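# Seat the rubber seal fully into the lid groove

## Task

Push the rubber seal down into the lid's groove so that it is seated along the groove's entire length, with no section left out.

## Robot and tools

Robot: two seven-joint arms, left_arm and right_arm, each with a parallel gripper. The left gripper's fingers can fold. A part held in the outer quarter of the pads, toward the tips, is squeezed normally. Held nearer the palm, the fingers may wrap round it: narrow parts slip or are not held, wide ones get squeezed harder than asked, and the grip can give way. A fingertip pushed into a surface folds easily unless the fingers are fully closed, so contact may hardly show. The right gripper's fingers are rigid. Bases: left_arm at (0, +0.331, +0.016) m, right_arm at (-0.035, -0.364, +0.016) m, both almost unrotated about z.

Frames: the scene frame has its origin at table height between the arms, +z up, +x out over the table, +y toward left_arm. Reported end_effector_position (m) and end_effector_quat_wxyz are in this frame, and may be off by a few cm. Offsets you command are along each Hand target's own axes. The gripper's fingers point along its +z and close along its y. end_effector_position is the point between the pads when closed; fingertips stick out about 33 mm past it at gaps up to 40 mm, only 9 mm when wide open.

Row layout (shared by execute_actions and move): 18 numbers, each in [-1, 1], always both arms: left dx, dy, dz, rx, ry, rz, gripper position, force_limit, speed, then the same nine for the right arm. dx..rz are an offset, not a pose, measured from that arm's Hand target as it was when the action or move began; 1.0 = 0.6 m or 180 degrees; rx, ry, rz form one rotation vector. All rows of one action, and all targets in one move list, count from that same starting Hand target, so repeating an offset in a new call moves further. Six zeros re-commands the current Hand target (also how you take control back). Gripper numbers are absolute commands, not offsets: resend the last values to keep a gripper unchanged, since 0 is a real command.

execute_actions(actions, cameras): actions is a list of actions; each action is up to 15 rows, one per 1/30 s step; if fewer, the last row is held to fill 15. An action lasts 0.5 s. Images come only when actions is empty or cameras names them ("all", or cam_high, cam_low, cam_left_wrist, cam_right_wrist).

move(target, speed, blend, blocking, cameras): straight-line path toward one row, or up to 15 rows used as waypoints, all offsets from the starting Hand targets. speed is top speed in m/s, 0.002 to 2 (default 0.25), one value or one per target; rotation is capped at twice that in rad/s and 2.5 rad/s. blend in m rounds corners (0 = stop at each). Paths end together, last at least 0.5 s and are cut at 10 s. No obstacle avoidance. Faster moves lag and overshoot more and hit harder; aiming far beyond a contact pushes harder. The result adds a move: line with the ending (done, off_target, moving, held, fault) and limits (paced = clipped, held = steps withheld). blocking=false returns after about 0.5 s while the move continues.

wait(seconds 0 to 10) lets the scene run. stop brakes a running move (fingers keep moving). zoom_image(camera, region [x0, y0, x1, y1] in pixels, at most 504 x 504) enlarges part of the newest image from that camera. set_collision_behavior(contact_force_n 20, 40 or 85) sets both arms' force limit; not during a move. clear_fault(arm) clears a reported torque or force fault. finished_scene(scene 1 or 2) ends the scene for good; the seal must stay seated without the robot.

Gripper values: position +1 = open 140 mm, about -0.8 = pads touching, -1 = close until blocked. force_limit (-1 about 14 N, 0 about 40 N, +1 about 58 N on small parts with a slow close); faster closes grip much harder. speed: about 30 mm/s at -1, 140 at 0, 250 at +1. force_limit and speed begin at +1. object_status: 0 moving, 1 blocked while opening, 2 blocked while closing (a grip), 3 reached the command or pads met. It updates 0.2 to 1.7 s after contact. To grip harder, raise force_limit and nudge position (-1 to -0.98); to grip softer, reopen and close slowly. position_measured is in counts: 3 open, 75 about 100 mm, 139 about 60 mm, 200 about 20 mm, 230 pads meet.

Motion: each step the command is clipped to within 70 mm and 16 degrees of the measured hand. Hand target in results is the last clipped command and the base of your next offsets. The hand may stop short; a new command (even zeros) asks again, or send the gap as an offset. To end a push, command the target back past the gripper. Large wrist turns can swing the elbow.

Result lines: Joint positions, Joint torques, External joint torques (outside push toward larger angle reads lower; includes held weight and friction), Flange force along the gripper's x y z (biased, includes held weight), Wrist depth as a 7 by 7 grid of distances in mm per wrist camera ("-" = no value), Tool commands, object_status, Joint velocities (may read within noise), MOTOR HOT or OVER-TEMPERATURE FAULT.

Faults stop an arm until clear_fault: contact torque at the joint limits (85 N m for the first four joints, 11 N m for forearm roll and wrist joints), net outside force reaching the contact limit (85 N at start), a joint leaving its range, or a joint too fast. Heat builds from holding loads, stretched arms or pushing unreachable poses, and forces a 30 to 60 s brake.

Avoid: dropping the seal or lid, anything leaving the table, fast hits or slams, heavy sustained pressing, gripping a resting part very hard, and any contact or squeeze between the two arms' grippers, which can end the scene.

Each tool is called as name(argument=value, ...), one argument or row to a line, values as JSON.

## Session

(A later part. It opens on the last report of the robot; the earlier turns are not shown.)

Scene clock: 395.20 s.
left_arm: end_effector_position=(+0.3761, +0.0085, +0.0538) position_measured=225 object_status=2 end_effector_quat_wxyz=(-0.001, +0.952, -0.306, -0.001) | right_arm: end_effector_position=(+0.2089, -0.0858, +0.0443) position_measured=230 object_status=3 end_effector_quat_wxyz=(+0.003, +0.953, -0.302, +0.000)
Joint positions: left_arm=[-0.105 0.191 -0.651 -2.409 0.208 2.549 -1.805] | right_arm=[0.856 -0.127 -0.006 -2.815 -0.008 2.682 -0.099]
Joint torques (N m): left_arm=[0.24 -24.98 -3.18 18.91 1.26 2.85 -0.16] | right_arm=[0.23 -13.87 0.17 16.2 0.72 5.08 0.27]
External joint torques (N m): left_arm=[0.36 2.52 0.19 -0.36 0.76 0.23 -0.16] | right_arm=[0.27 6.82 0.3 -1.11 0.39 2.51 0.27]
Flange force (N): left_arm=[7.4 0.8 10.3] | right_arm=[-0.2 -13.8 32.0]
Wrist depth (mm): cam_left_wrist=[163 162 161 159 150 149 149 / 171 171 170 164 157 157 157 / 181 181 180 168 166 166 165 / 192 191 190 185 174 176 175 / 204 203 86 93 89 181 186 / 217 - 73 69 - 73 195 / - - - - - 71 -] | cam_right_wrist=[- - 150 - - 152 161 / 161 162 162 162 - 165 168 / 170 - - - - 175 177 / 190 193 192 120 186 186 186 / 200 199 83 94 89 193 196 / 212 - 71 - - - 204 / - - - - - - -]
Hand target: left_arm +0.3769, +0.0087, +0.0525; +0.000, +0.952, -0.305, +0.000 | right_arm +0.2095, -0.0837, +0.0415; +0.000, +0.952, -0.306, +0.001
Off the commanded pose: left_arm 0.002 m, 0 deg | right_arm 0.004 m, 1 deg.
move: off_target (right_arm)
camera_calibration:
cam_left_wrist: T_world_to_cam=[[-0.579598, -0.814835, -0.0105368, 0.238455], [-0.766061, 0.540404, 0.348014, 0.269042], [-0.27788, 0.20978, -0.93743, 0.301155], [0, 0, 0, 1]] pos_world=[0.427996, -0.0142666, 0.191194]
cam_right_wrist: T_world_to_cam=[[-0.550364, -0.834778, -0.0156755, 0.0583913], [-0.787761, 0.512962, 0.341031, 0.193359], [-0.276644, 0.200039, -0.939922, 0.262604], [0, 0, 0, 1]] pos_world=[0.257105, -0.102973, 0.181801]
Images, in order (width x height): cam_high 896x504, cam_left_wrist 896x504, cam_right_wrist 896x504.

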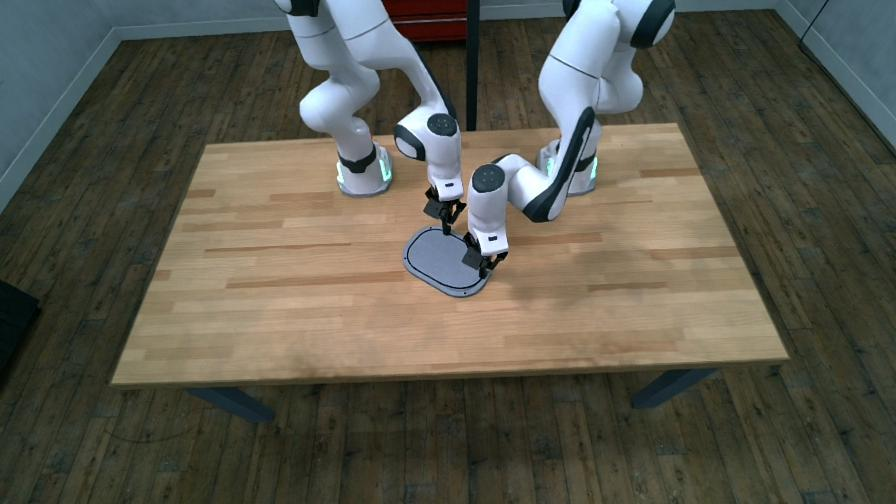

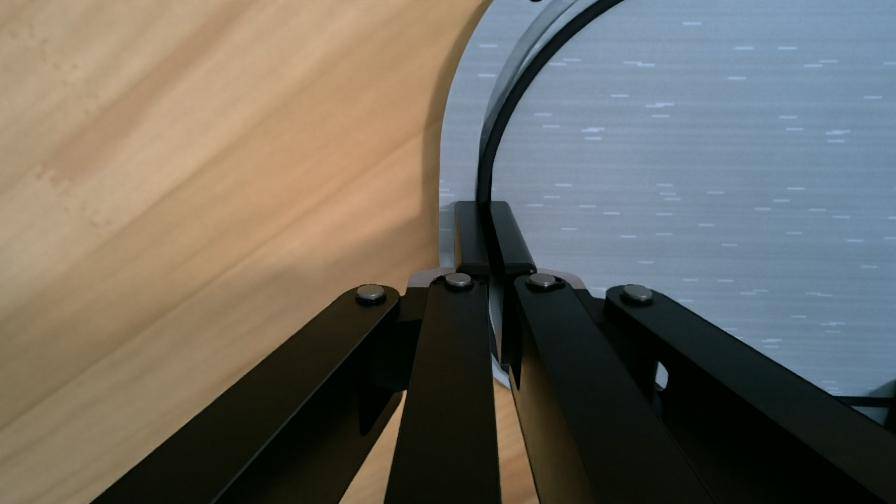

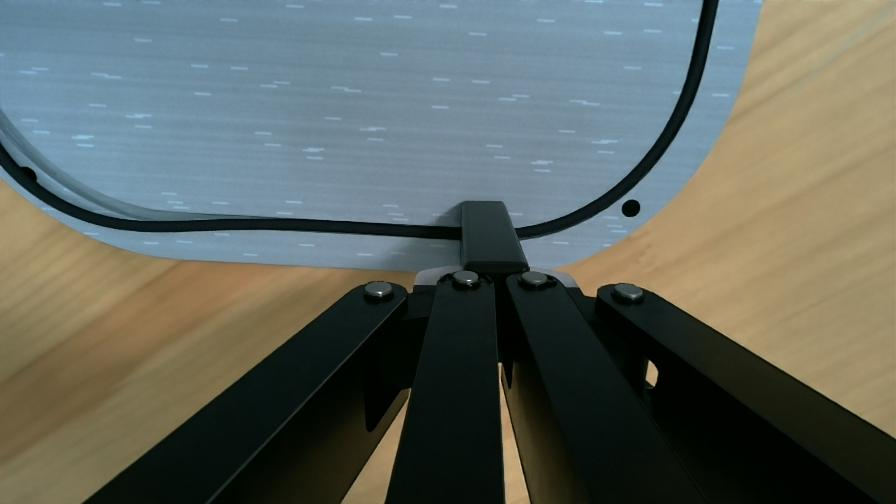

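move(
  target=[
    [0,0,0,0,0,0,-1,-1,-1,0,0,-0.025,0,0,0,-1,-1,-1],
    [0,0,0,0,0,0,-1,-1,-1,0.001,-0.0367,-0.025,0,0,0,-1,-1,-1],
    [0,0,0,0,0,0,-1,-1,-1,0.001,-0.0367,0,0,0,0,-1,-1,-1],
    [0,0,0,0,0,0,-1,-1,-1,0.001,-0.0367,-0.025,0,0,0,-1,-1,-1],
    [0,0,0,0,0,0,-1,-1,-1,0.002,-0.0733,-0.025,0,0,0,-1,-1,-1],
    [0,0,0,0,0,0,-1,-1,-1,0.002,-0.0733,0,0,0,0,-1,-1,-1],
  ],
  speed=[0.08,0.08,0.03,0.08,0.08,0.03],
)

move(
  target=[
    [0,0,-0.006,0,0,0,-1,-1,-1,0,0,0,0,0,0,-1,-1,-1],
    [0.0133,0,-0.006,0,0,0,-1,-1,-1,0,0,0,0,0,0,-1,-1,-1],
  ],
  speed=0.03,
  cameras=["cam_high","cam_left_wrist","cam_right_wrist"],
)

zoom_image(
  camera="cam_high",
  region=[390, 210, 510, 310],
)

Scene clock: 408.90 s.
left_arm: end_effector_position=(+0.3761, +0.0085, +0.0538) position_measured=225 object_status=2 end_effector_quat_wxyz=(-0.001, +0.952, -0.306, -0.001) | right_arm: end_effector_position=(+0.2359, -0.0507, +0.0443) position_measured=230 object_status=3 end_effector_quat_wxyz=(+0.003, +0.953, -0.302, +0.000)
Joint positions: left_arm=[-0.105 0.191 -0.651 -2.409 0.208 2.549 -1.805] | right_arm=[0.856 -0.015 0.001 -2.677 -0.006 2.657 -0.093]
Joint torques (N m): left_arm=[0.2 -24.99 -3.18 18.93 1.27 2.84 -0.17] | right_arm=[-0.01 -19.33 0.33 16.79 0.64 4.64 0.34]
External joint torques (N m): left_arm=[0.25 2.51 0.12 -0.33 0.76 0.22 -0.17] | right_arm=[-0.05 5.59 0.3 -0.85 0.29 2.09 0.34]
Flange force (N): left_arm=[7.5 1.0 10.3] | right_arm=[-0.3 -9.5 22.9]
Wrist depth (mm): cam_left_wrist=[163 162 161 160 150 150 149 / 171 170 170 164 157 157 157 / 181 180 179 169 166 166 165 / 191 190 190 185 174 176 176 / 202 202 86 93 89 182 186 / 217 - 73 69 - 73 193 / - - - - - 71 -] | cam_right_wrist=[150 - 153 - 150 - 151 / 160 160 162 157 - - 160 / 182 169 166 165 167 163 178 / 190 189 177 126 176 178 186 / 200 199 83 95 89 193 196 / 212 - 71 - - - 205 / - - - - - - -]
Hand target: left_arm +0.3769, +0.0087, +0.0525; +0.000, +0.952, -0.305, +0.000 | right_arm +0.2361, -0.0487, +0.0415; +0.000, +0.952, -0.306, +0.001
Off the commanded pose: left_arm 0.002 m, 0 deg | right_arm 0.003 m, 1 deg.
move: done

Scene clock: 410.27 s.
left_arm: end_effector_position=(+0.3839, +0.0037, +0.0566) position_measured=225 object_status=2 end_effector_quat_wxyz=(+0.002, +0.952, -0.306, +0.002) | right_arm: end_effector_position=(+0.2359, -0.0507, +0.0443) position_measured=230 object_status=3 end_effector_quat_wxyz=(+0.003, +0.953, -0.302, +0.000)
Joint positions: left_arm=[-0.109 0.204 -0.645 -2.384 0.215 2.541 -1.807] | right_arm=[0.856 -0.015 0.001 -2.677 -0.006 2.657 -0.093]
Joint velocities: left_arm=[-0.001 0 0.001 0.001 0.002 -0.004 -0.002] | right_arm=[within noise]
Joint torques (N m): left_arm=[-0.08 -26.54 -4.88 19.89 1.04 2.36 -0.25] | right_arm=[0.05 -19.29 0.21 16.9 0.63 4.65 0.34]
External joint torques (N m): left_arm=[-0.05 1.68 -1.34 0.46 0.53 -0.28 -0.25] | right_arm=[0 5.66 0.18 -0.78 0.29 2.09 0.34]
Flange force (N): left_arm=[6.9 2.3 4.3] | right_arm=[-0.1 -9.9 23.1]
Wrist depth (mm): cam_left_wrist=[165 165 164 162 153 152 154 / 174 173 173 169 160 160 160 / 183 183 182 172 169 169 168 / 194 193 193 188 177 178 179 / 205 205 86 93 89 185 189 / 219 - 73 69 - 73 198 / - - - - - 71 -] | cam_right_wrist=[- 153 150 - - - 150 / - - - - 158 - 158 / 180 169 - 161 - 163 177 / 190 190 194 125 174 178 186 / 200 200 83 94 89 192 196 / 211 - 71 - - - 205 / - - - - - - -]
Hand target: left_arm +0.3834, +0.0041, +0.0561; +0.000, +0.952, -0.305, +0.000 | right_arm +0.2361, -0.0487, +0.0415; +0.000, +0.952, -0.306, +0.001
Off the commanded pose: left_arm 0.001 m, 0 deg | right_arm 0.003 m, 1 deg.
move: done
camera_calibration:
cam_left_wrist: T_world_to_cam=[[-0.578366, -0.815738, -0.00799841, 0.23846], [-0.768027, 0.541181, 0.34243, 0.277854], [-0.275005, 0.204193, -0.939509, 0.306054], [0, 0, 0, 1]] pos_world=[0.435483, -0.0183418, 0.194302]
cam_right_wrist: T_world_to_cam=[[-0.550966, -0.834363, -0.0165928, 0.102694], [-0.787616, 0.513318, 0.340831, 0.196667], [-0.275859, 0.200855, -0.939978, 0.26291], [0, 0, 0, 1]] pos_world=[0.284005, -0.0680754, 0.181803]
Images, in order (width x height): cam_high 896x504, cam_left_wrist 896x504, cam_right_wrist 896x504.

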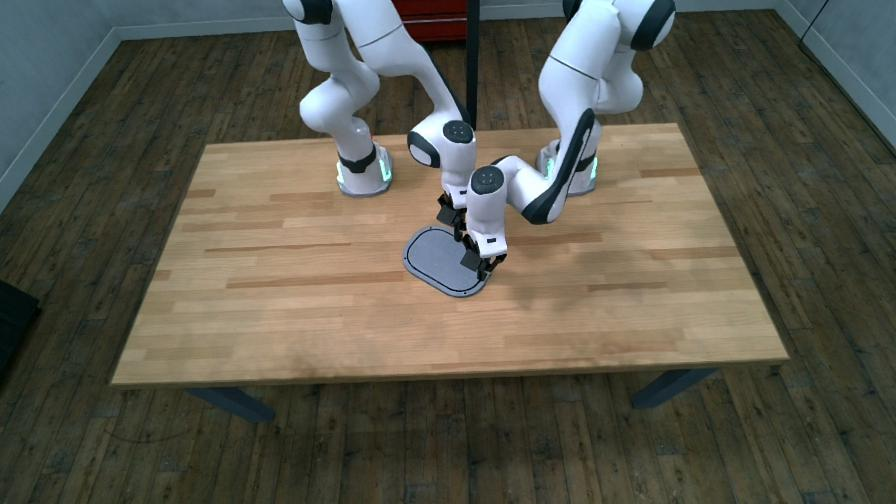

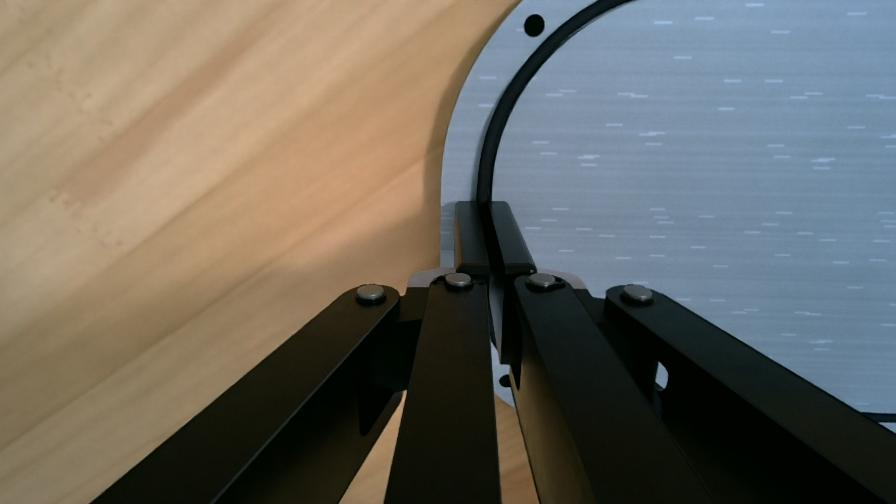

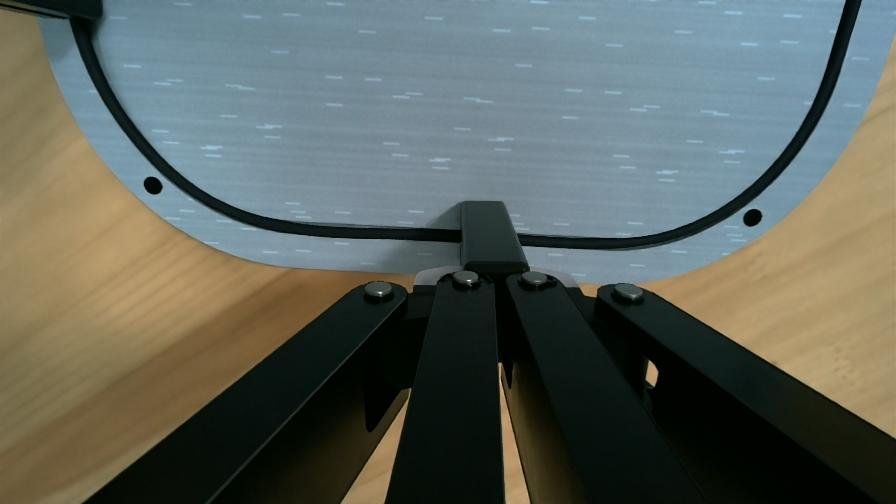

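Scaled by 4.200.

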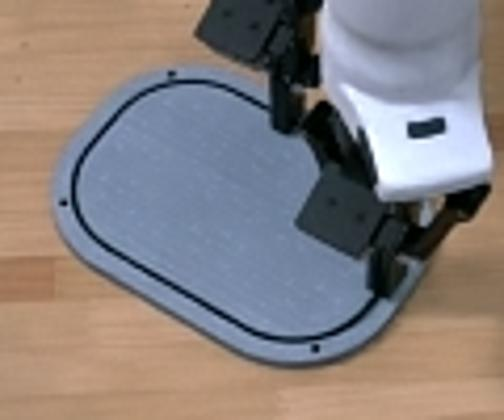

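move(
  target=[
    [0,0,0.0075,0,0,0,-1,-1,-1,0,0,0,0,0,0,-1,-1,-1],
    [0,0,0.004,0,0,0,-1,-1,-1,0,0,0,0,0,0,-1,-1,-1],
  ],
  speed=0.02,
)

execute_actions(
  actions=[
    [[0,0,0,0,0,0,-0.65,-1,-1,0,0,0,0,0,0,-1,-1,-1]],
    [[0,0,0,0,0,0,-0.65,-1,-1,0,0,0,0,0,0,-1,-1,-1]],
  ],
)

move(
  target=[0,0,-0.05,0,0,0,-0.65,-1,-1,0,0,-0.04,0,0,0,-1,-1,-1],
  speed=0.06,
  cameras=["cam_high","cam_left_wrist","cam_right_wrist"],
)

zoom_image(
  camera="cam_left_wrist",
  region=[400, 0, 640, 230],
)

Scene clock: 418.23 s.
left_arm: end_effector_position=(+0.3832, +0.0034, +0.0540) position_measured=225 object_status=2 end_effector_quat_wxyz=(+0.000, +0.952, -0.307, +0.001) | right_arm: end_effector_position=(+0.2359, -0.0507, +0.0443) position_measured=230 object_status=3 end_effector_quat_wxyz=(+0.003, +0.953, -0.302, +0.000)
Joint positions: left_arm=[-0.116 0.212 -0.639 -2.381 0.226 2.542 -1.815] | right_arm=[0.856 -0.015 0.001 -2.677 -0.006 2.657 -0.093]
Joint torques (N m): left_arm=[0.01 -26.32 -4.62 18.95 0.14 2.93 -0.03] | right_arm=[0.02 -19.39 0.32 16.9 0.63 4.63 0.31]
External joint torques (N m): left_arm=[-0.02 2.21 -1.02 -0.54 -0.37 0.28 -0.03] | right_arm=[-0.02 5.46 0.29 -0.68 0.29 2.09 0.31]
Flange force (N): left_arm=[2.0 0.9 4.0] | right_arm=[-0.2 -9.7 22.5]
Wrist depth (mm): cam_left_wrist=[163 162 162 160 150 149 149 / 172 171 170 166 158 157 157 / 181 180 180 169 167 166 165 / 191 191 190 185 174 176 175 / 204 203 86 93 89 182 186 / 217 - 73 69 - 73 194 / - - - - - 71 -] | cam_right_wrist=[- - - 152 - 150 150 / 160 160 - - - - 159 / 180 168 169 167 167 167 176 / 190 190 178 125 174 178 186 / 200 199 83 94 89 193 196 / 212 - 71 - - - 205 / - - - - - - -]
Hand target: left_arm +0.3834, +0.0041, +0.0537; +0.000, +0.952, -0.305, +0.000 | right_arm +0.2361, -0.0487, +0.0415; +0.000, +0.952, -0.306, +0.001
Off the commanded pose: left_arm 0.001 m, 0 deg | right_arm 0.003 m, 1 deg.
move: done

Scene clock: 419.43 s.
left_arm: end_effector_position=(+0.3834, +0.0035, +0.0541) position_measured=211 object_status=3 end_effector_quat_wxyz=(+0.000, +0.952, -0.307, +0.001) | right_arm: end_effector_position=(+0.2359, -0.0507, +0.0443) position_measured=230 object_status=3 end_effector_quat_wxyz=(+0.003, +0.953, -0.302, +0.000)
Joint positions: left_arm=[-0.116 0.212 -0.639 -2.381 0.226 2.542 -1.815] | right_arm=[0.856 -0.015 0.001 -2.677 -0.006 2.657 -0.093]
Joint torques (N m): left_arm=[-0.1 -26.35 -4.7 18.47 0.19 2.35 -0.02] | right_arm=[0.08 -19.32 0.28 16.85 0.62 4.65 0.35]
External joint torques (N m): left_arm=[-0.09 2.21 -1.07 -0.99 -0.32 -0.28 -0.02] | right_arm=[0.08 5.64 0.29 -0.84 0.27 2.08 0.35]
External joint torques at the end of the 1st action: left_arm=[-0.02 2.11 -0.99 -0.9 -0.31 -0.27 -0.03] | right_arm=[0 5.48 0.32 -0.69 0.27 2.11 0.28]
Flange force (N): left_arm=[1.3 1.0 3.0] | right_arm=[-0.4 -9.7 23.1]
Flange force at the end of the 1st action (N): left_arm=[1.4 0.9 2.8] | right_arm=[-0.2 -9.7 22.7]
Wrist depth (mm): cam_left_wrist=[163 163 162 160 150 150 149 / 171 171 170 166 158 157 157 / 180 180 180 169 166 166 165 / 191 191 190 172 174 176 175 / 204 200 88 91 91 182 186 / 214 - 75 73 - 74 194 / - - - - - - -] | cam_right_wrist=[151 - 152 152 - - 150 / 160 - 160 159 - 156 157 / 180 168 169 - - - 178 / 189 191 190 121 172 187 186 / 201 200 83 95 89 193 196 / 212 - 71 - - - 206 / - - - - - - -]
Hand target: left_arm +0.3834, +0.0041, +0.0537; +0.000, +0.952, -0.305, +0.000 | right_arm +0.2361, -0.0487, +0.0415; +0.000, +0.952, -0.306, +0.001
Off the commanded pose: left_arm 0.001 m, 0 deg | right_arm 0.003 m, 1 deg.

Scene clock: 420.83 s.
left_arm: end_effector_position=(+0.3832, +0.0035, +0.0826) position_measured=211 object_status=3 end_effector_quat_wxyz=(+0.001, +0.953, -0.303, +0.001) | right_arm: end_effector_position=(+0.2371, -0.0495, +0.0648) position_measured=230 object_status=3 end_effector_quat_wxyz=(+0.000, +0.953, -0.302, +0.002)
Joint positions: left_arm=[-0.086 0.136 -0.679 -2.376 0.138 2.479 -1.759] | right_arm=[0.856 -0.073 0.001 -2.674 -0.006 2.601 -0.093]
Joint velocities: left_arm=[-0.001 0 0 0.001 0 -0.001 0.007] | right_arm=[within noise]
Joint torques (N m): left_arm=[0.24 -26.2 -4.1 20.41 0.15 2.32 0.11] | right_arm=[-0.23 -24.43 0.28 18.48 0.78 2.35 0.26]
External joint torques (N m): left_arm=[0.2 0.24 -1.69 -0.03 -0.4 -0.31 0.11] | right_arm=[-0.15 -0.49 0.43 -0.2 0.39 -0.23 0.26]
Flange force (N): left_arm=[-1.9 0.5 -3.1] | right_arm=[-1.2 1.7 -2.0]
Wrist depth (mm): cam_left_wrist=[188 188 188 186 176 175 176 / 199 198 198 193 185 185 184 / 209 209 208 199 195 195 194 / 222 221 221 203 205 206 206 / 235 232 88 86 91 214 218 / 248 - 75 69 - 74 228 / - - - - - - -] | cam_right_wrist=[182 171 - - - - 176 / 192 182 180 - - - 186 / 202 192 - 188 - 187 196 / 213 211 213 126 195 207 206 / 224 223 83 95 89 214 217 / 237 - 71 - - - 227 / - - - - - - -]
Hand target: left_arm +0.3834, +0.0041, +0.0837; +0.000, +0.952, -0.305, +0.000 | right_arm +0.2361, -0.0487, +0.0655; +0.000, +0.952, -0.306, +0.001
Off the commanded pose: left_arm 0.001 m, 0 deg | right_arm 0.001 m, 0 deg.
move: done
camera_calibration:
cam_left_wrist: T_world_to_cam=[[-0.574848, -0.818212, -0.00893814, 0.236826], [-0.7698, 0.537068, 0.344916, 0.269027], [-0.277414, 0.205155, -0.938591, 0.331105], [0, 0, 0, 1]] pos_world=[0.435089, -0.0186393, 0.220098]
cam_right_wrist: T_world_to_cam=[[-0.550911, -0.834253, -0.0227804, 0.10503], [-0.78907, 0.511797, 0.339753, 0.190251], [-0.271781, 0.205149, -0.940239, 0.281487], [0, 0, 0, 1]] pos_world=[0.284486, -0.0674945, 0.202419]
Images, in order (width x height): cam_high 896x504, cam_left_wrist 896x504, cam_right_wrist 896x504.

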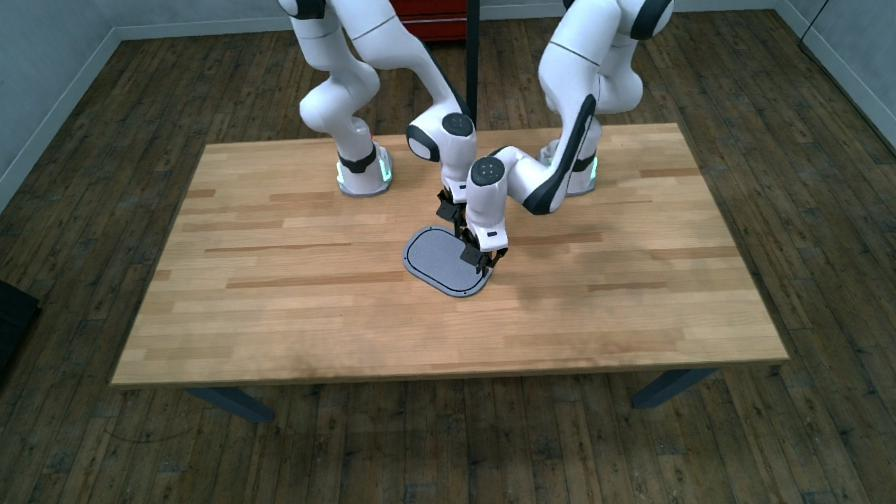

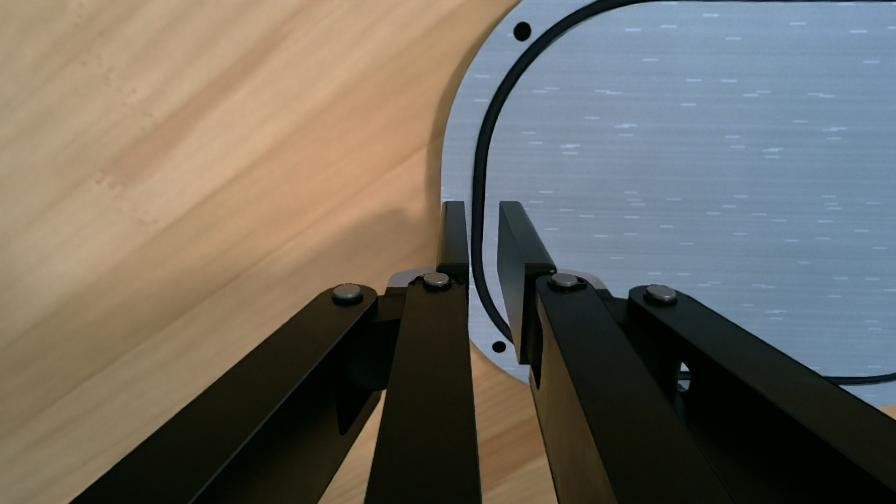

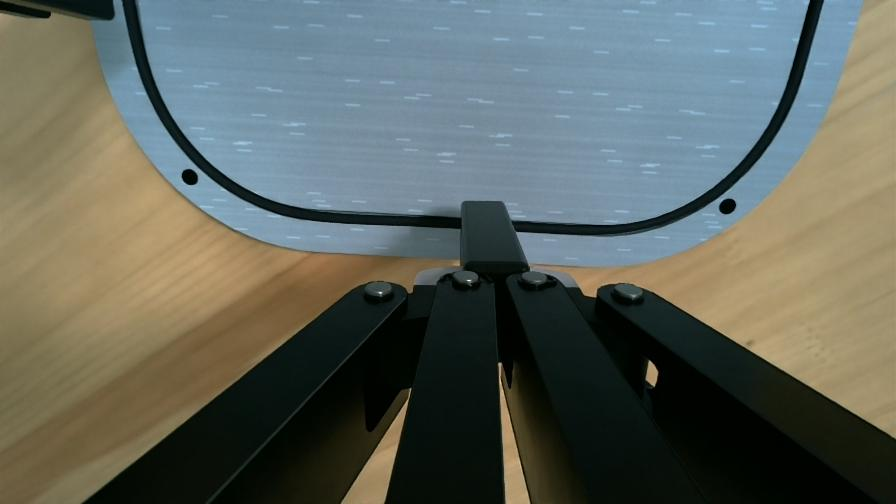

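Scaled by 2.100.

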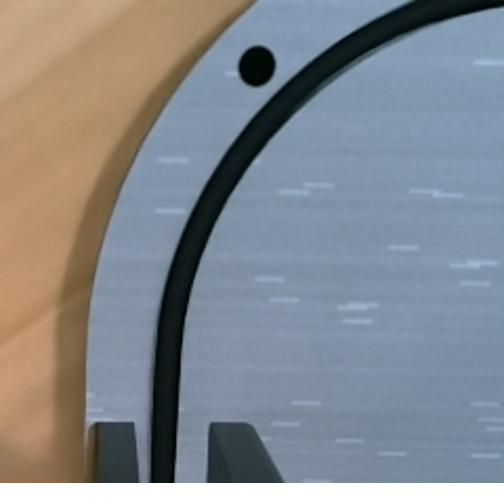

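move(
  target=[
    [0,0,0,0,0,0,-1,-1,-1,0,0.25,-0.12,0,0,0,-1,-1,-1],
    [-0.0143,0,0.0295,0,0,0,-1,-1,-1,0,0.333,-0.12,0,0,0,-1,-1,-1],
    [-0.0143,0,0.0562,0,0,0,-1,-1,-1,0,0.333,-0.12,0,0,0,-1,-1,-1],
    [-0.0143,0,0.0295,0,0,0,-1,-1,-1,0,0.333,-0.12,0,0,0,-1,-1,-1],
  ],
  speed=[0.15,0.06,0.025,0.08],
)

move(
  target=[
    [0.0675,0.0037,0,0,0,0,-1,-1,-1,0,0,0,0,0,0,-1,-1,-1],
    [0.0675,0.0037,0.0267,0,0,0,-1,-1,-1,0,0,0,0,0,0,-1,-1,-1],
    [0.0675,0.0037,0,0,0,0,-1,-1,-1,0,0,0,0,0,0,-1,-1,-1],
    [0.1075,0.0295,0,0,0,0,-1,-1,-1,0,0,0,0,0,0,-1,-1,-1],
    [0.1075,0.0295,0.0267,0,0,0,-1,-1,-1,0,0,0,0,0,0,-1,-1,-1],
  ],
  speed=[0.1,0.025,0.08,0.1,0.025],
  cameras=["cam_high","cam_left_wrist","cam_right_wrist"],
)

zoom_image(
  camera="cam_high",
  region=[390, 210, 510, 310],
)

Scene clock: 444.30 s.
left_arm: end_effector_position=(+0.3762, +0.0084, +0.0650) position_measured=230 object_status=3 end_effector_quat_wxyz=(+0.001, +0.953, -0.304, +0.001) | right_arm: end_effector_position=(+0.1204, -0.2093, +0.1382) position_measured=230 object_status=3 end_effector_quat_wxyz=(+0.067, +0.951, -0.301, -0.037)
Joint positions: left_arm=[-0.094 0.158 -0.666 -2.411 0.168 2.53 -1.78] | right_arm=[1.029 -0.864 -0.298 -3.021 -0.233 2.011 0.011]
Joint velocities: left_arm=[within noise] | right_arm=[0.001 0 0.001 0 0.001 -0.001 0.005]
Joint torques (N m): left_arm=[0.22 -26.42 -4.4 19.63 0.12 2.31 0.29] | right_arm=[0.18 -1.68 2.48 21.67 0.34 1.94 0.32]
External joint torques (N m): left_arm=[0.19 0.2 -1.68 -0.01 -0.4 -0.32 0.29] | right_arm=[0.19 -0.02 -0.53 -0.75 -0.32 -0.22 0.31]
Flange force (N): left_arm=[-2.4 0.0 -4.3] | right_arm=[0.1 2.0 1.2]
Wrist depth (mm): cam_left_wrist=[173 173 171 169 160 160 160 / 182 181 181 177 168 168 168 / 192 191 191 180 177 178 176 / 203 202 202 185 186 187 188 / 216 215 86 85 87 194 198 / 230 - 73 - - 72 208 / - - - - - 69 -] | cam_right_wrist=[- - 234 243 251 259 269 / - - 249 257 264 274 280 / - 240 260 268 278 279 233 / 257 265 275 139 293 265 207 / 271 278 83 94 89 239 201 / 285 - 71 - - - 192 / - - - - - - -]
Hand target: left_arm +0.3764, +0.0091, +0.0660; +0.000, +0.952, -0.305, +0.000 | right_arm +0.1195, -0.2110, +0.1374; +0.000, +0.952, -0.306, +0.001
Off the commanded pose: left_arm 0.001 m, 0 deg | right_arm 0.002 m, 9 deg.
joint sent to its limit (right arm) — joint 4 (elbow), lower limit, where the elbow is as bent as it goes. The joint targets are off in orientation, not in position.
move: off_target (right_arm)

Scene clock: 448.20 s.
left_arm: end_effector_position=(+0.4181, -0.0415, +0.0554) position_measured=230 object_status=3 end_effector_quat_wxyz=(-0.003, +0.952, -0.307, -0.001) | right_arm: end_effector_position=(+0.1205, -0.2093, +0.1383) position_measured=230 object_status=3 end_effector_quat_wxyz=(+0.067, +0.951, -0.301, -0.036)
Joint positions: left_arm=[-0.229 0.355 -0.566 -2.172 0.305 2.449 -1.887] | right_arm=[1.029 -0.864 -0.296 -3.021 -0.233 2.011 0.011]
Joint velocities: left_arm=[0.002 0 0 0.001 0.001 0 -0.006] | right_arm=[within noise]
Joint torques (N m): left_arm=[-0.5 -25.58 -4.47 19.03 1.57 4.94 -0.11] | right_arm=[-0.65 -1.06 3.33 21.7 0.7 2.05 0.22]
External joint torques (N m): left_arm=[-0.46 9.19 1.26 -1.15 1 2.34 -0.11] | right_arm=[-0.63 0.56 0.37 -0.7 0.04 -0.11 0.21]
Flange force (N): left_arm=[18.2 3.4 28.0] | right_arm=[0.1 -0.1 1.8]
Wrist depth (mm): cam_left_wrist=[164 163 162 161 160 160 159 / 173 172 170 170 165 162 163 / 182 181 181 175 166 165 166 / 193 192 191 173 175 175 174 / 205 204 86 86 87 182 185 / 219 - 73 - - 72 194 / - - - - - 69 -] | cam_right_wrist=[- - 235 243 252 259 269 / 227 - 247 256 264 274 277 / 232 242 260 268 279 279 234 / 256 265 274 139 294 264 207 / 271 278 83 94 89 239 201 / 285 - 71 - - - 192 / - - - - - - -]
Hand target: left_arm +0.4186, -0.0428, +0.0500; +0.000, +0.952, -0.305, +0.000 | right_arm +0.1203, -0.2102, +0.1381; +0.068, +0.950, -0.304, -0.036 (not the last commanded pose)
Off the commanded pose: left_arm 0.006 m, 0 deg | right_arm 0.002 m, 9 deg.
joint sent to its limit (right arm) — joint 4 (elbow), lower limit, where the elbow is as bent as it goes.
move: off_target (left_arm, right_arm)
camera_calibration:
cam_left_wrist: T_world_to_cam=[[-0.580435, -0.814154, -0.015782, 0.222673], [-0.766177, 0.539461, 0.34922, 0.327683], [-0.275805, 0.214791, -0.936908, 0.324064], [0, 0, 0, 1]] pos_world=[0.469688, -0.0650884, 0.192699]
cam_right_wrist: T_world_to_cam=[[-0.543954, -0.829483, 0.12677, -0.111262], [-0.749414, 0.548193, 0.3713, 0.153591], [-0.377482, 0.106967, -0.919818, 0.341091], [0, 0, 0, 1]] pos_world=[0.183337, -0.212972, 0.270818]
Images, in order (width x height): cam_high 896x504, cam_left_wrist 896x504, cam_right_wrist 896x504.

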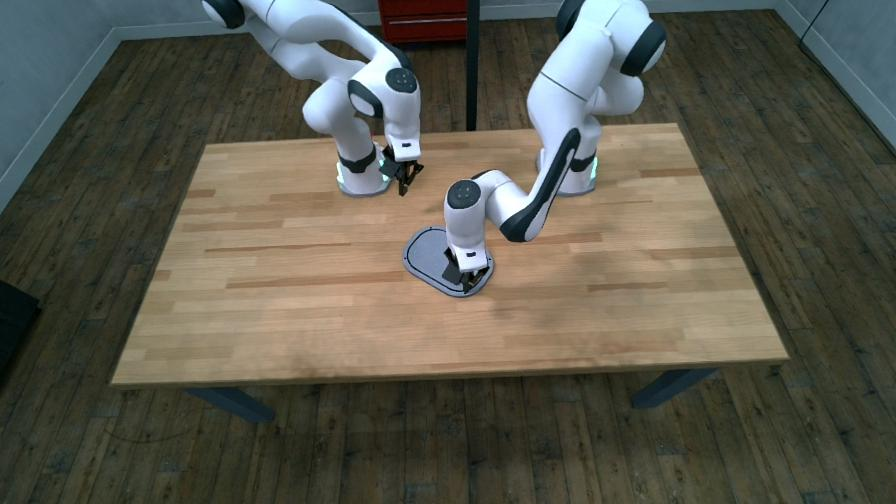

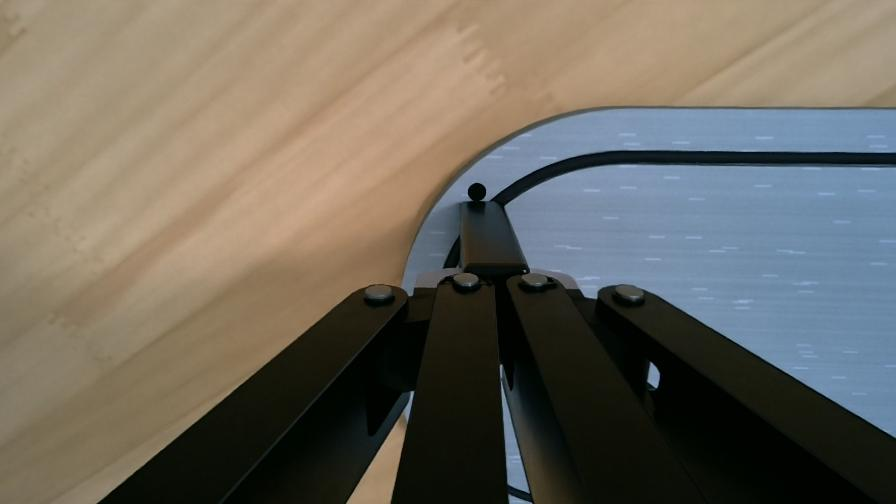

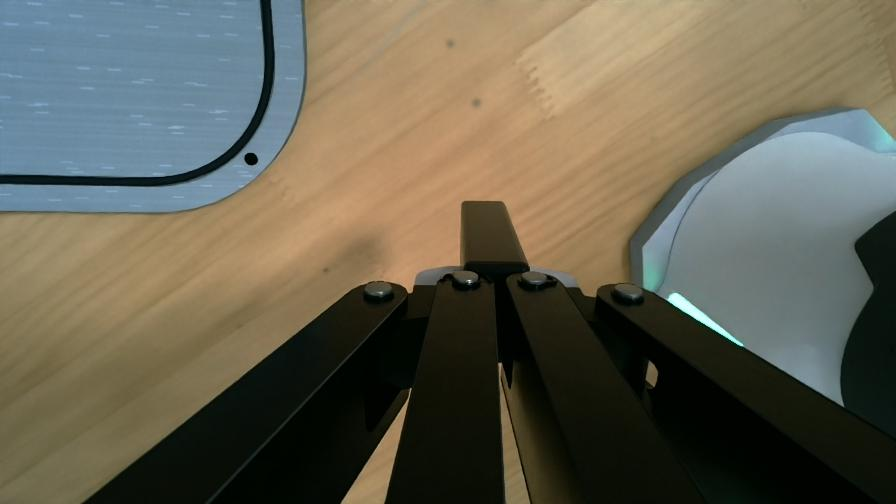

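Scaled by 4.200.

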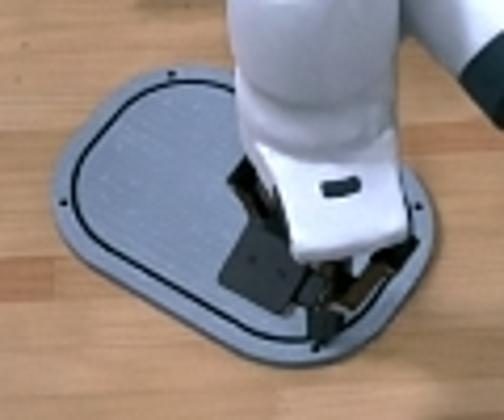

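execute_actions(
  actions=[
    [[0,0,0.003,0,0,0,-1,-1,-1,0,0,0,0,0,0,-1,-1,-1]],
    [[0,0,0.002,0,0,0,-1,-1,-1,0,0,0,0,0,0,-1,-1,-1]],
  ],
)

Scene clock: 452.60 s.
left_arm: end_effector_position=(+0.4181, -0.0416, +0.0553) position_measured=230 object_status=3 end_effector_quat_wxyz=(-0.005, +0.952, -0.307, +0.000) | right_arm: end_effector_position=(+0.1205, -0.2093, +0.1383) position_measured=230 object_status=3 end_effector_quat_wxyz=(+0.067, +0.951, -0.301, -0.036)
Joint positions: left_arm=[-0.232 0.355 -0.565 -2.172 0.31 2.449 -1.893] | right_arm=[1.029 -0.864 -0.296 -3.021 -0.233 2.011 0.011]
Joint torques (N m): left_arm=[0.14 -23.39 -3.67 19.01 1.87 5.78 -0.14] | right_arm=[-0.7 -1.04 3.41 21.7 0.7 2.06 0.22]
External joint torques (N m): left_arm=[0.08 11.61 2.01 -1.37 1.3 3.15 -0.14] | right_arm=[-0.72 0.6 0.45 -0.69 0.05 -0.09 0.2]
External joint torques at the end of the 1st action: left_arm=[-0.01 10.13 1.68 -1.25 1.18 2.83 -0.12] | right_arm=[-0.71 0.58 0.36 -0.72 0.04 -0.1 0.21]
Flange force (N): left_arm=[22.7 3.3 35.7] | right_arm=[0.2 -0.3 1.9]
Flange force at the end of the 1st action (N): left_arm=[19.6 3.0 31.4] | right_arm=[0.3 -0.1 2.0]
Wrist depth (mm): cam_left_wrist=[164 163 162 161 161 159 159 / 173 172 171 170 165 164 163 / 183 182 181 175 165 165 165 / 193 193 191 173 174 175 174 / 206 205 86 86 87 181 184 / 220 - 73 - - 72 193 / - - - - - 69 -] | cam_right_wrist=[- - 234 243 251 260 269 / 224 - 248 256 265 274 279 / 231 244 260 267 279 280 234 / 258 264 274 139 295 265 207 / 270 279 83 94 89 239 201 / 284 - 71 - - - 192 / - - - - - - -]
Hand target: left_arm +0.4186, -0.0428, +0.0470; +0.000, +0.952, -0.305, +0.000 | right_arm +0.1203, -0.2102, +0.1381; +0.068, +0.950, -0.304, -0.036
Off the commanded pose: left_arm 0.008 m, 1 deg | right_arm 0.001 m, 0 deg.
joint sent to its limit (right arm) — joint 4 (elbow), lower limit, where the elbow is as bent as it goes. The joint targets still meet the commanded pose.

move(
  target=[
    [0,0,-0.0317,0,0,0,-1,-1,-1,0,0,0,0,0,0,-1,-1,-1],
    [0.0265,0.0468,-0.0317,0,0,0,-1,-1,-1,0,0,0,0,0,0,-1,-1,-1],
    [0.0265,0.0468,0,0,0,0,-1,-1,-1,0,0,0,0,0,0,-1,-1,-1],
    [0.0265,0.0468,-0.0317,0,0,0,-1,-1,-1,0,0,0,0,0,0,-1,-1,-1],
    [0.0315,0.0852,-0.0317,0,0,0,-1,-1,-1,0,0,0,0,0,0,-1,-1,-1],
    [0.0315,0.0852,0,0,0,0,-1,-1,-1,0,0,0,0,0,0,-1,-1,-1],
  ],
  speed=[0.08,0.1,0.03,0.08,0.1,0.03],
  cameras=["cam_left_wrist"],
)

move(
  target=[
    [0,0,-0.0317,0,0,0,-1,-1,-1,0,0,0,0,0,0,-1,-1,-1],
    [0,0.0366,-0.0317,0,0,0,-1,-1,-1,0,0,0,0,0,0,-1,-1,-1],
    [0,0.0366,0,0,0,0,-1,-1,-1,0,0,0,0,0,0,-1,-1,-1],
    [0,0.0366,-0.0317,0,0,0,-1,-1,-1,0,0,0,0,0,0,-1,-1,-1],
    [0,0.0733,-0.0317,0,0,0,-1,-1,-1,0,0,0,0,0,0,-1,-1,-1],
    [0,0.0733,0,0,0,0,-1,-1,-1,0,0,0,0,0,0,-1,-1,-1],
  ],
  speed=[0.08,0.1,0.03,0.08,0.1,0.03],
  cameras=["cam_left_wrist"],
)

Scene clock: 465.87 s.
left_arm: end_effector_position=(+0.4041, -0.0946, +0.0559) position_measured=230 object_status=3 end_effector_quat_wxyz=(-0.004, +0.952, -0.307, +0.001) | right_arm: end_effector_position=(+0.1205, -0.2093, +0.1383) position_measured=230 object_status=3 end_effector_quat_wxyz=(+0.067, +0.951, -0.301, -0.036)
Joint positions: left_arm=[-0.355 0.42 -0.536 -2.07 0.328 2.407 -1.981] | right_arm=[1.029 -0.864 -0.296 -3.021 -0.233 2.011 0.011]
Joint velocities: left_arm=[0 0 0 0 0.003 0 -0.006] | right_arm=[within noise]
Joint torques (N m): left_arm=[-0.4 -25.45 -4.37 18.77 1.79 5.38 -0.08] | right_arm=[-0.69 -1.09 3.43 21.67 0.7 2.05 0.26]
External joint torques (N m): left_arm=[-0.44 12.07 2.07 -1.77 1.19 2.8 -0.08] | right_arm=[-0.73 0.44 0.45 -0.66 0.04 -0.1 0.24]
Flange force (N): left_arm=[21.7 5.5 33.3] | right_arm=[0.0 0.5 1.6]
Wrist depth (mm): cam_left_wrist=[165 164 162 161 160 159 159 / 174 172 171 170 169 168 167 / 183 181 180 170 168 168 168 / 194 192 182 172 176 176 173 / 206 204 86 86 87 181 184 / 220 - 73 - - 72 192 / - - - - - 69 -] | cam_right_wrist=[- - 234 243 251 260 269 / - - 248 257 265 274 280 / - 243 260 268 280 278 234 / 257 265 274 139 294 264 207 / 271 278 83 94 89 240 201 / 285 - 71 - - - 193 / - - - - - - -]
Hand target: left_arm +0.4044, -0.0954, +0.0470; +0.000, +0.952, -0.305, +0.000 | right_arm +0.1203, -0.2102, +0.1381; +0.068, +0.950, -0.304, -0.036
Off the commanded pose: left_arm 0.009 m, 1 deg | right_arm 0.001 m, 0 deg.
joint sent to its limit (right arm) — joint 4 (elbow), lower limit, where the elbow is as bent as it goes. The joint targets still meet the commanded pose.
move: off_target (left_arm)
camera_calibration:
cam_left_wrist: T_world_to_cam=[[-0.581039, -0.81368, -0.0178372, 0.171871], [-0.766829, 0.539977, 0.346985, 0.345907], [-0.272703, 0.21529, -0.937701, 0.330986], [0, 0, 0, 1]] pos_world=[0.455376, -0.118192, 0.193407]
Images, in order (width x height): cam_left_wrist 896x504.

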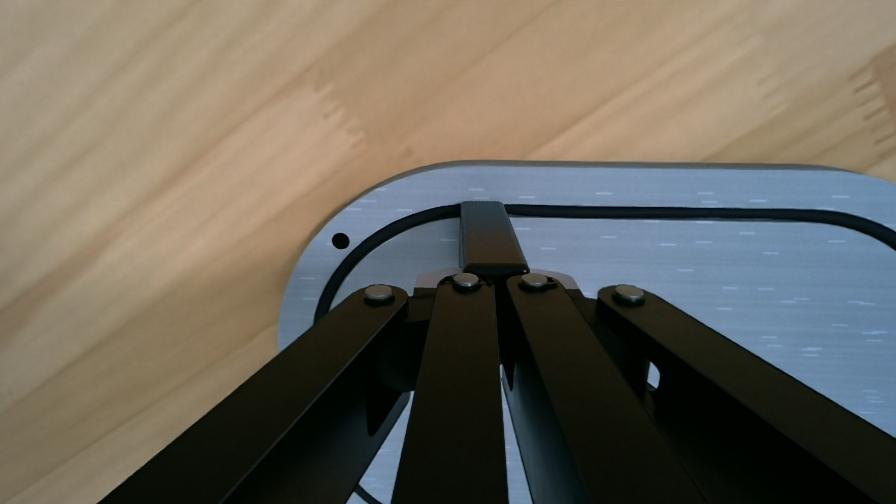

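Scene clock: 470.77 s.
left_arm: end_effector_position=(+0.3786, -0.1303, +0.0561) position_measured=230 object_status=3 end_effector_quat_wxyz=(-0.004, +0.952, -0.307, +0.001) | right_arm: end_effector_position=(+0.1205, -0.2093, +0.1383) position_measured=230 object_status=3 end_effector_quat_wxyz=(+0.067, +0.951, -0.301, -0.036)
Joint positions: left_arm=[-0.445 0.443 -0.522 -2.031 0.33 2.391 -2.053] | right_arm=[1.029 -0.864 -0.296 -3.021 -0.233 2.011 0.011]
Joint velocities: left_arm=[0 0.001 0.001 0 0.002 0 -0.005] | right_arm=[within noise]
Joint torques (N m): left_arm=[-0.37 -26.54 -4.64 18.94 1.83 5.36 -0.21] | right_arm=[-0.69 -1.1 3.36 21.71 0.71 2.05 0.29]
External joint torques (N m): left_arm=[-0.39 12.08 2.02 -1.76 1.21 2.78 -0.21] | right_arm=[-0.69 0.56 0.39 -0.68 0.05 -0.1 0.27]
Flange force (N): left_arm=[21.0 7.2 32.3] | right_arm=[0.0 -0.1 1.8]
Wrist depth (mm): cam_left_wrist=[165 164 163 162 160 159 159 / 174 172 170 170 168 167 166 / 183 182 171 169 169 170 175 / 194 184 178 173 174 175 177 / 207 194 86 86 87 181 186 / 221 - 73 - - 72 203 / - - - - - 69 -] | cam_right_wrist=[- - 234 243 251 260 270 / - - 248 257 264 273 278 / - 244 260 268 279 279 234 / 258 265 274 139 293 264 208 / 270 278 83 94 89 239 201 / 284 - 71 - - - 193 / - - - - - - -]
Hand target: left_arm +0.3788, -0.1312, +0.0470; +0.000, +0.952, -0.305, +0.000 | right_arm +0.1203, -0.2102, +0.1381; +0.068, +0.950, -0.304, -0.036
Off the commanded pose: left_arm 0.009 m, 1 deg | right_arm 0.001 m, 0 deg.
joint sent to its limit (right arm) — joint 4 (elbow), lower limit, where the elbow is as bent as it goes. The joint targets still meet the commanded pose.
move: off_target (left_arm)
camera_calibration:
cam_left_wrist: T_world_to_cam=[[-0.580414, -0.814133, -0.0175329, 0.127557], [-0.767265, 0.539534, 0.346708, 0.345655], [-0.272807, 0.214687, -0.937809, 0.33185], [0, 0, 0, 1]] pos_world=[0.429776, -0.153888, 0.193607]
Images, in order (width x height): cam_left_wrist 896x504.

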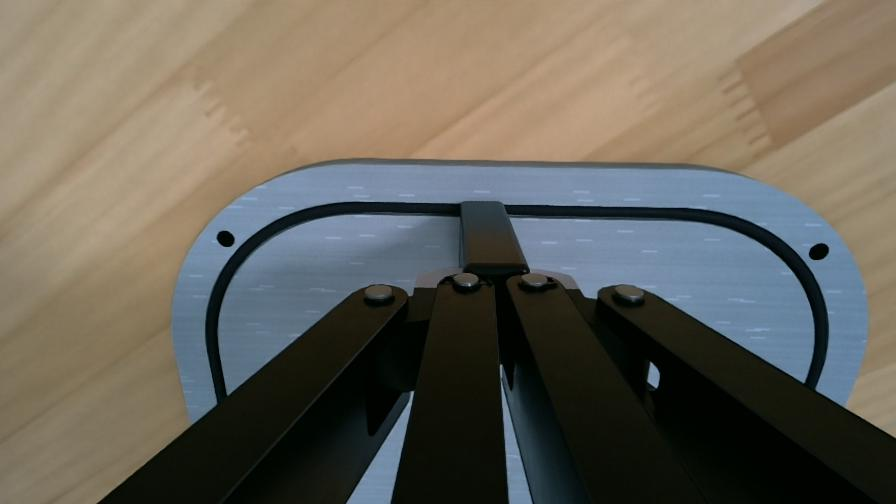

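move(
  target=[
    [0,0,-0.04,0,0,0,-1,-1,-1,0,0,0,0,0,0,-1,-1,-1],
    [-0.272,0,-0.04,0,0,0,-1,-1,-1,0,0,0,0,0,0,-1,-1,-1],
    [-0.272,0,0,0,0,0,-1,-1,-1,0,0,0,0,0,0,-1,-1,-1],
  ],
  speed=[0.08,0.15,0.03],
  cameras=["cam_left_wrist"],
)

Scene clock: 481.87 s.
left_arm: end_effector_position=(+0.2452, -0.0368, +0.0525) position_measured=230 object_status=3 end_effector_quat_wxyz=(-0.004, +0.951, -0.309, +0.002) | right_arm: end_effector_position=(+0.1205, -0.2093, +0.1383) position_measured=230 object_status=3 end_effector_quat_wxyz=(+0.067, +0.951, -0.301, -0.036)
Joint positions: left_arm=[-0.356 0.035 -0.687 -2.59 0.06 2.614 -1.972] | right_arm=[1.029 -0.864 -0.296 -3.021 -0.233 2.011 0.011]
Joint torques (N m): left_arm=[2.41 -12.17 1.21 15.72 1.68 5.22 -0.19] | right_arm=[-0.65 -1.09 3.31 21.65 0.68 2.05 0.24]
External joint torques (N m): left_arm=[2.42 9.66 1.79 -2.76 1.23 2.61 -0.19] | right_arm=[-0.63 0.59 0.34 -0.79 0.03 -0.11 0.23]
Flange force (N): left_arm=[24.6 5.3 48.6] | right_arm=[0.1 -0.1 2.1]
Wrist depth (mm): cam_left_wrist=[163 152 152 150 149 149 148 / 173 160 158 158 157 156 155 / 182 180 168 167 166 165 164 / 193 192 191 173 174 186 186 / 206 204 86 86 87 194 197 / 219 - 73 - - 72 207 / - - - - - 69 -] | cam_right_wrist=[- - 235 243 251 260 269 / - 234 248 257 264 274 278 / 236 244 260 267 280 278 234 / 257 264 274 139 294 264 208 / 271 279 83 95 89 240 201 / 284 - 71 - - - 192 / - - - - - - -]
Hand target: left_arm +0.2459, -0.0365, +0.0470; +0.000, +0.952, -0.305, +0.000 | right_arm +0.1203, -0.2102, +0.1381; +0.068, +0.950, -0.304, -0.036
Off the commanded pose: left_arm 0.006 m, 1 deg | right_arm 0.001 m, 0 deg.
joint sent to its limit (right arm) — joint 4 (elbow), lower limit, where the elbow is as bent as it goes. The joint targets still meet the commanded pose.
move: off_target (left_arm)
camera_calibration:
cam_left_wrist: T_world_to_cam=[[-0.584638, -0.811092, -0.0181376, 0.127446], [-0.764845, 0.543571, 0.345749, 0.193771], [-0.270575, 0.216011, -0.938152, 0.271485], [0, 0, 0, 1]] pos_world=[0.296172, -0.0606011, 0.19001]
Images, in order (width x height): cam_left_wrist 896x504.

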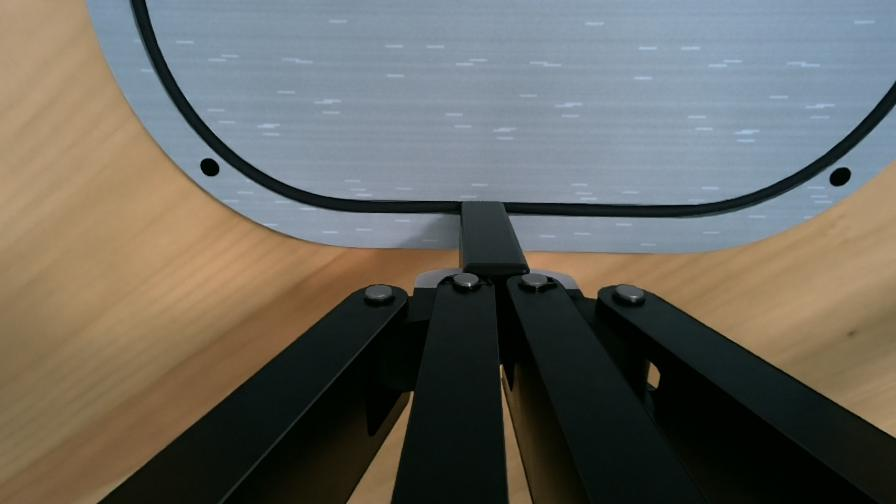

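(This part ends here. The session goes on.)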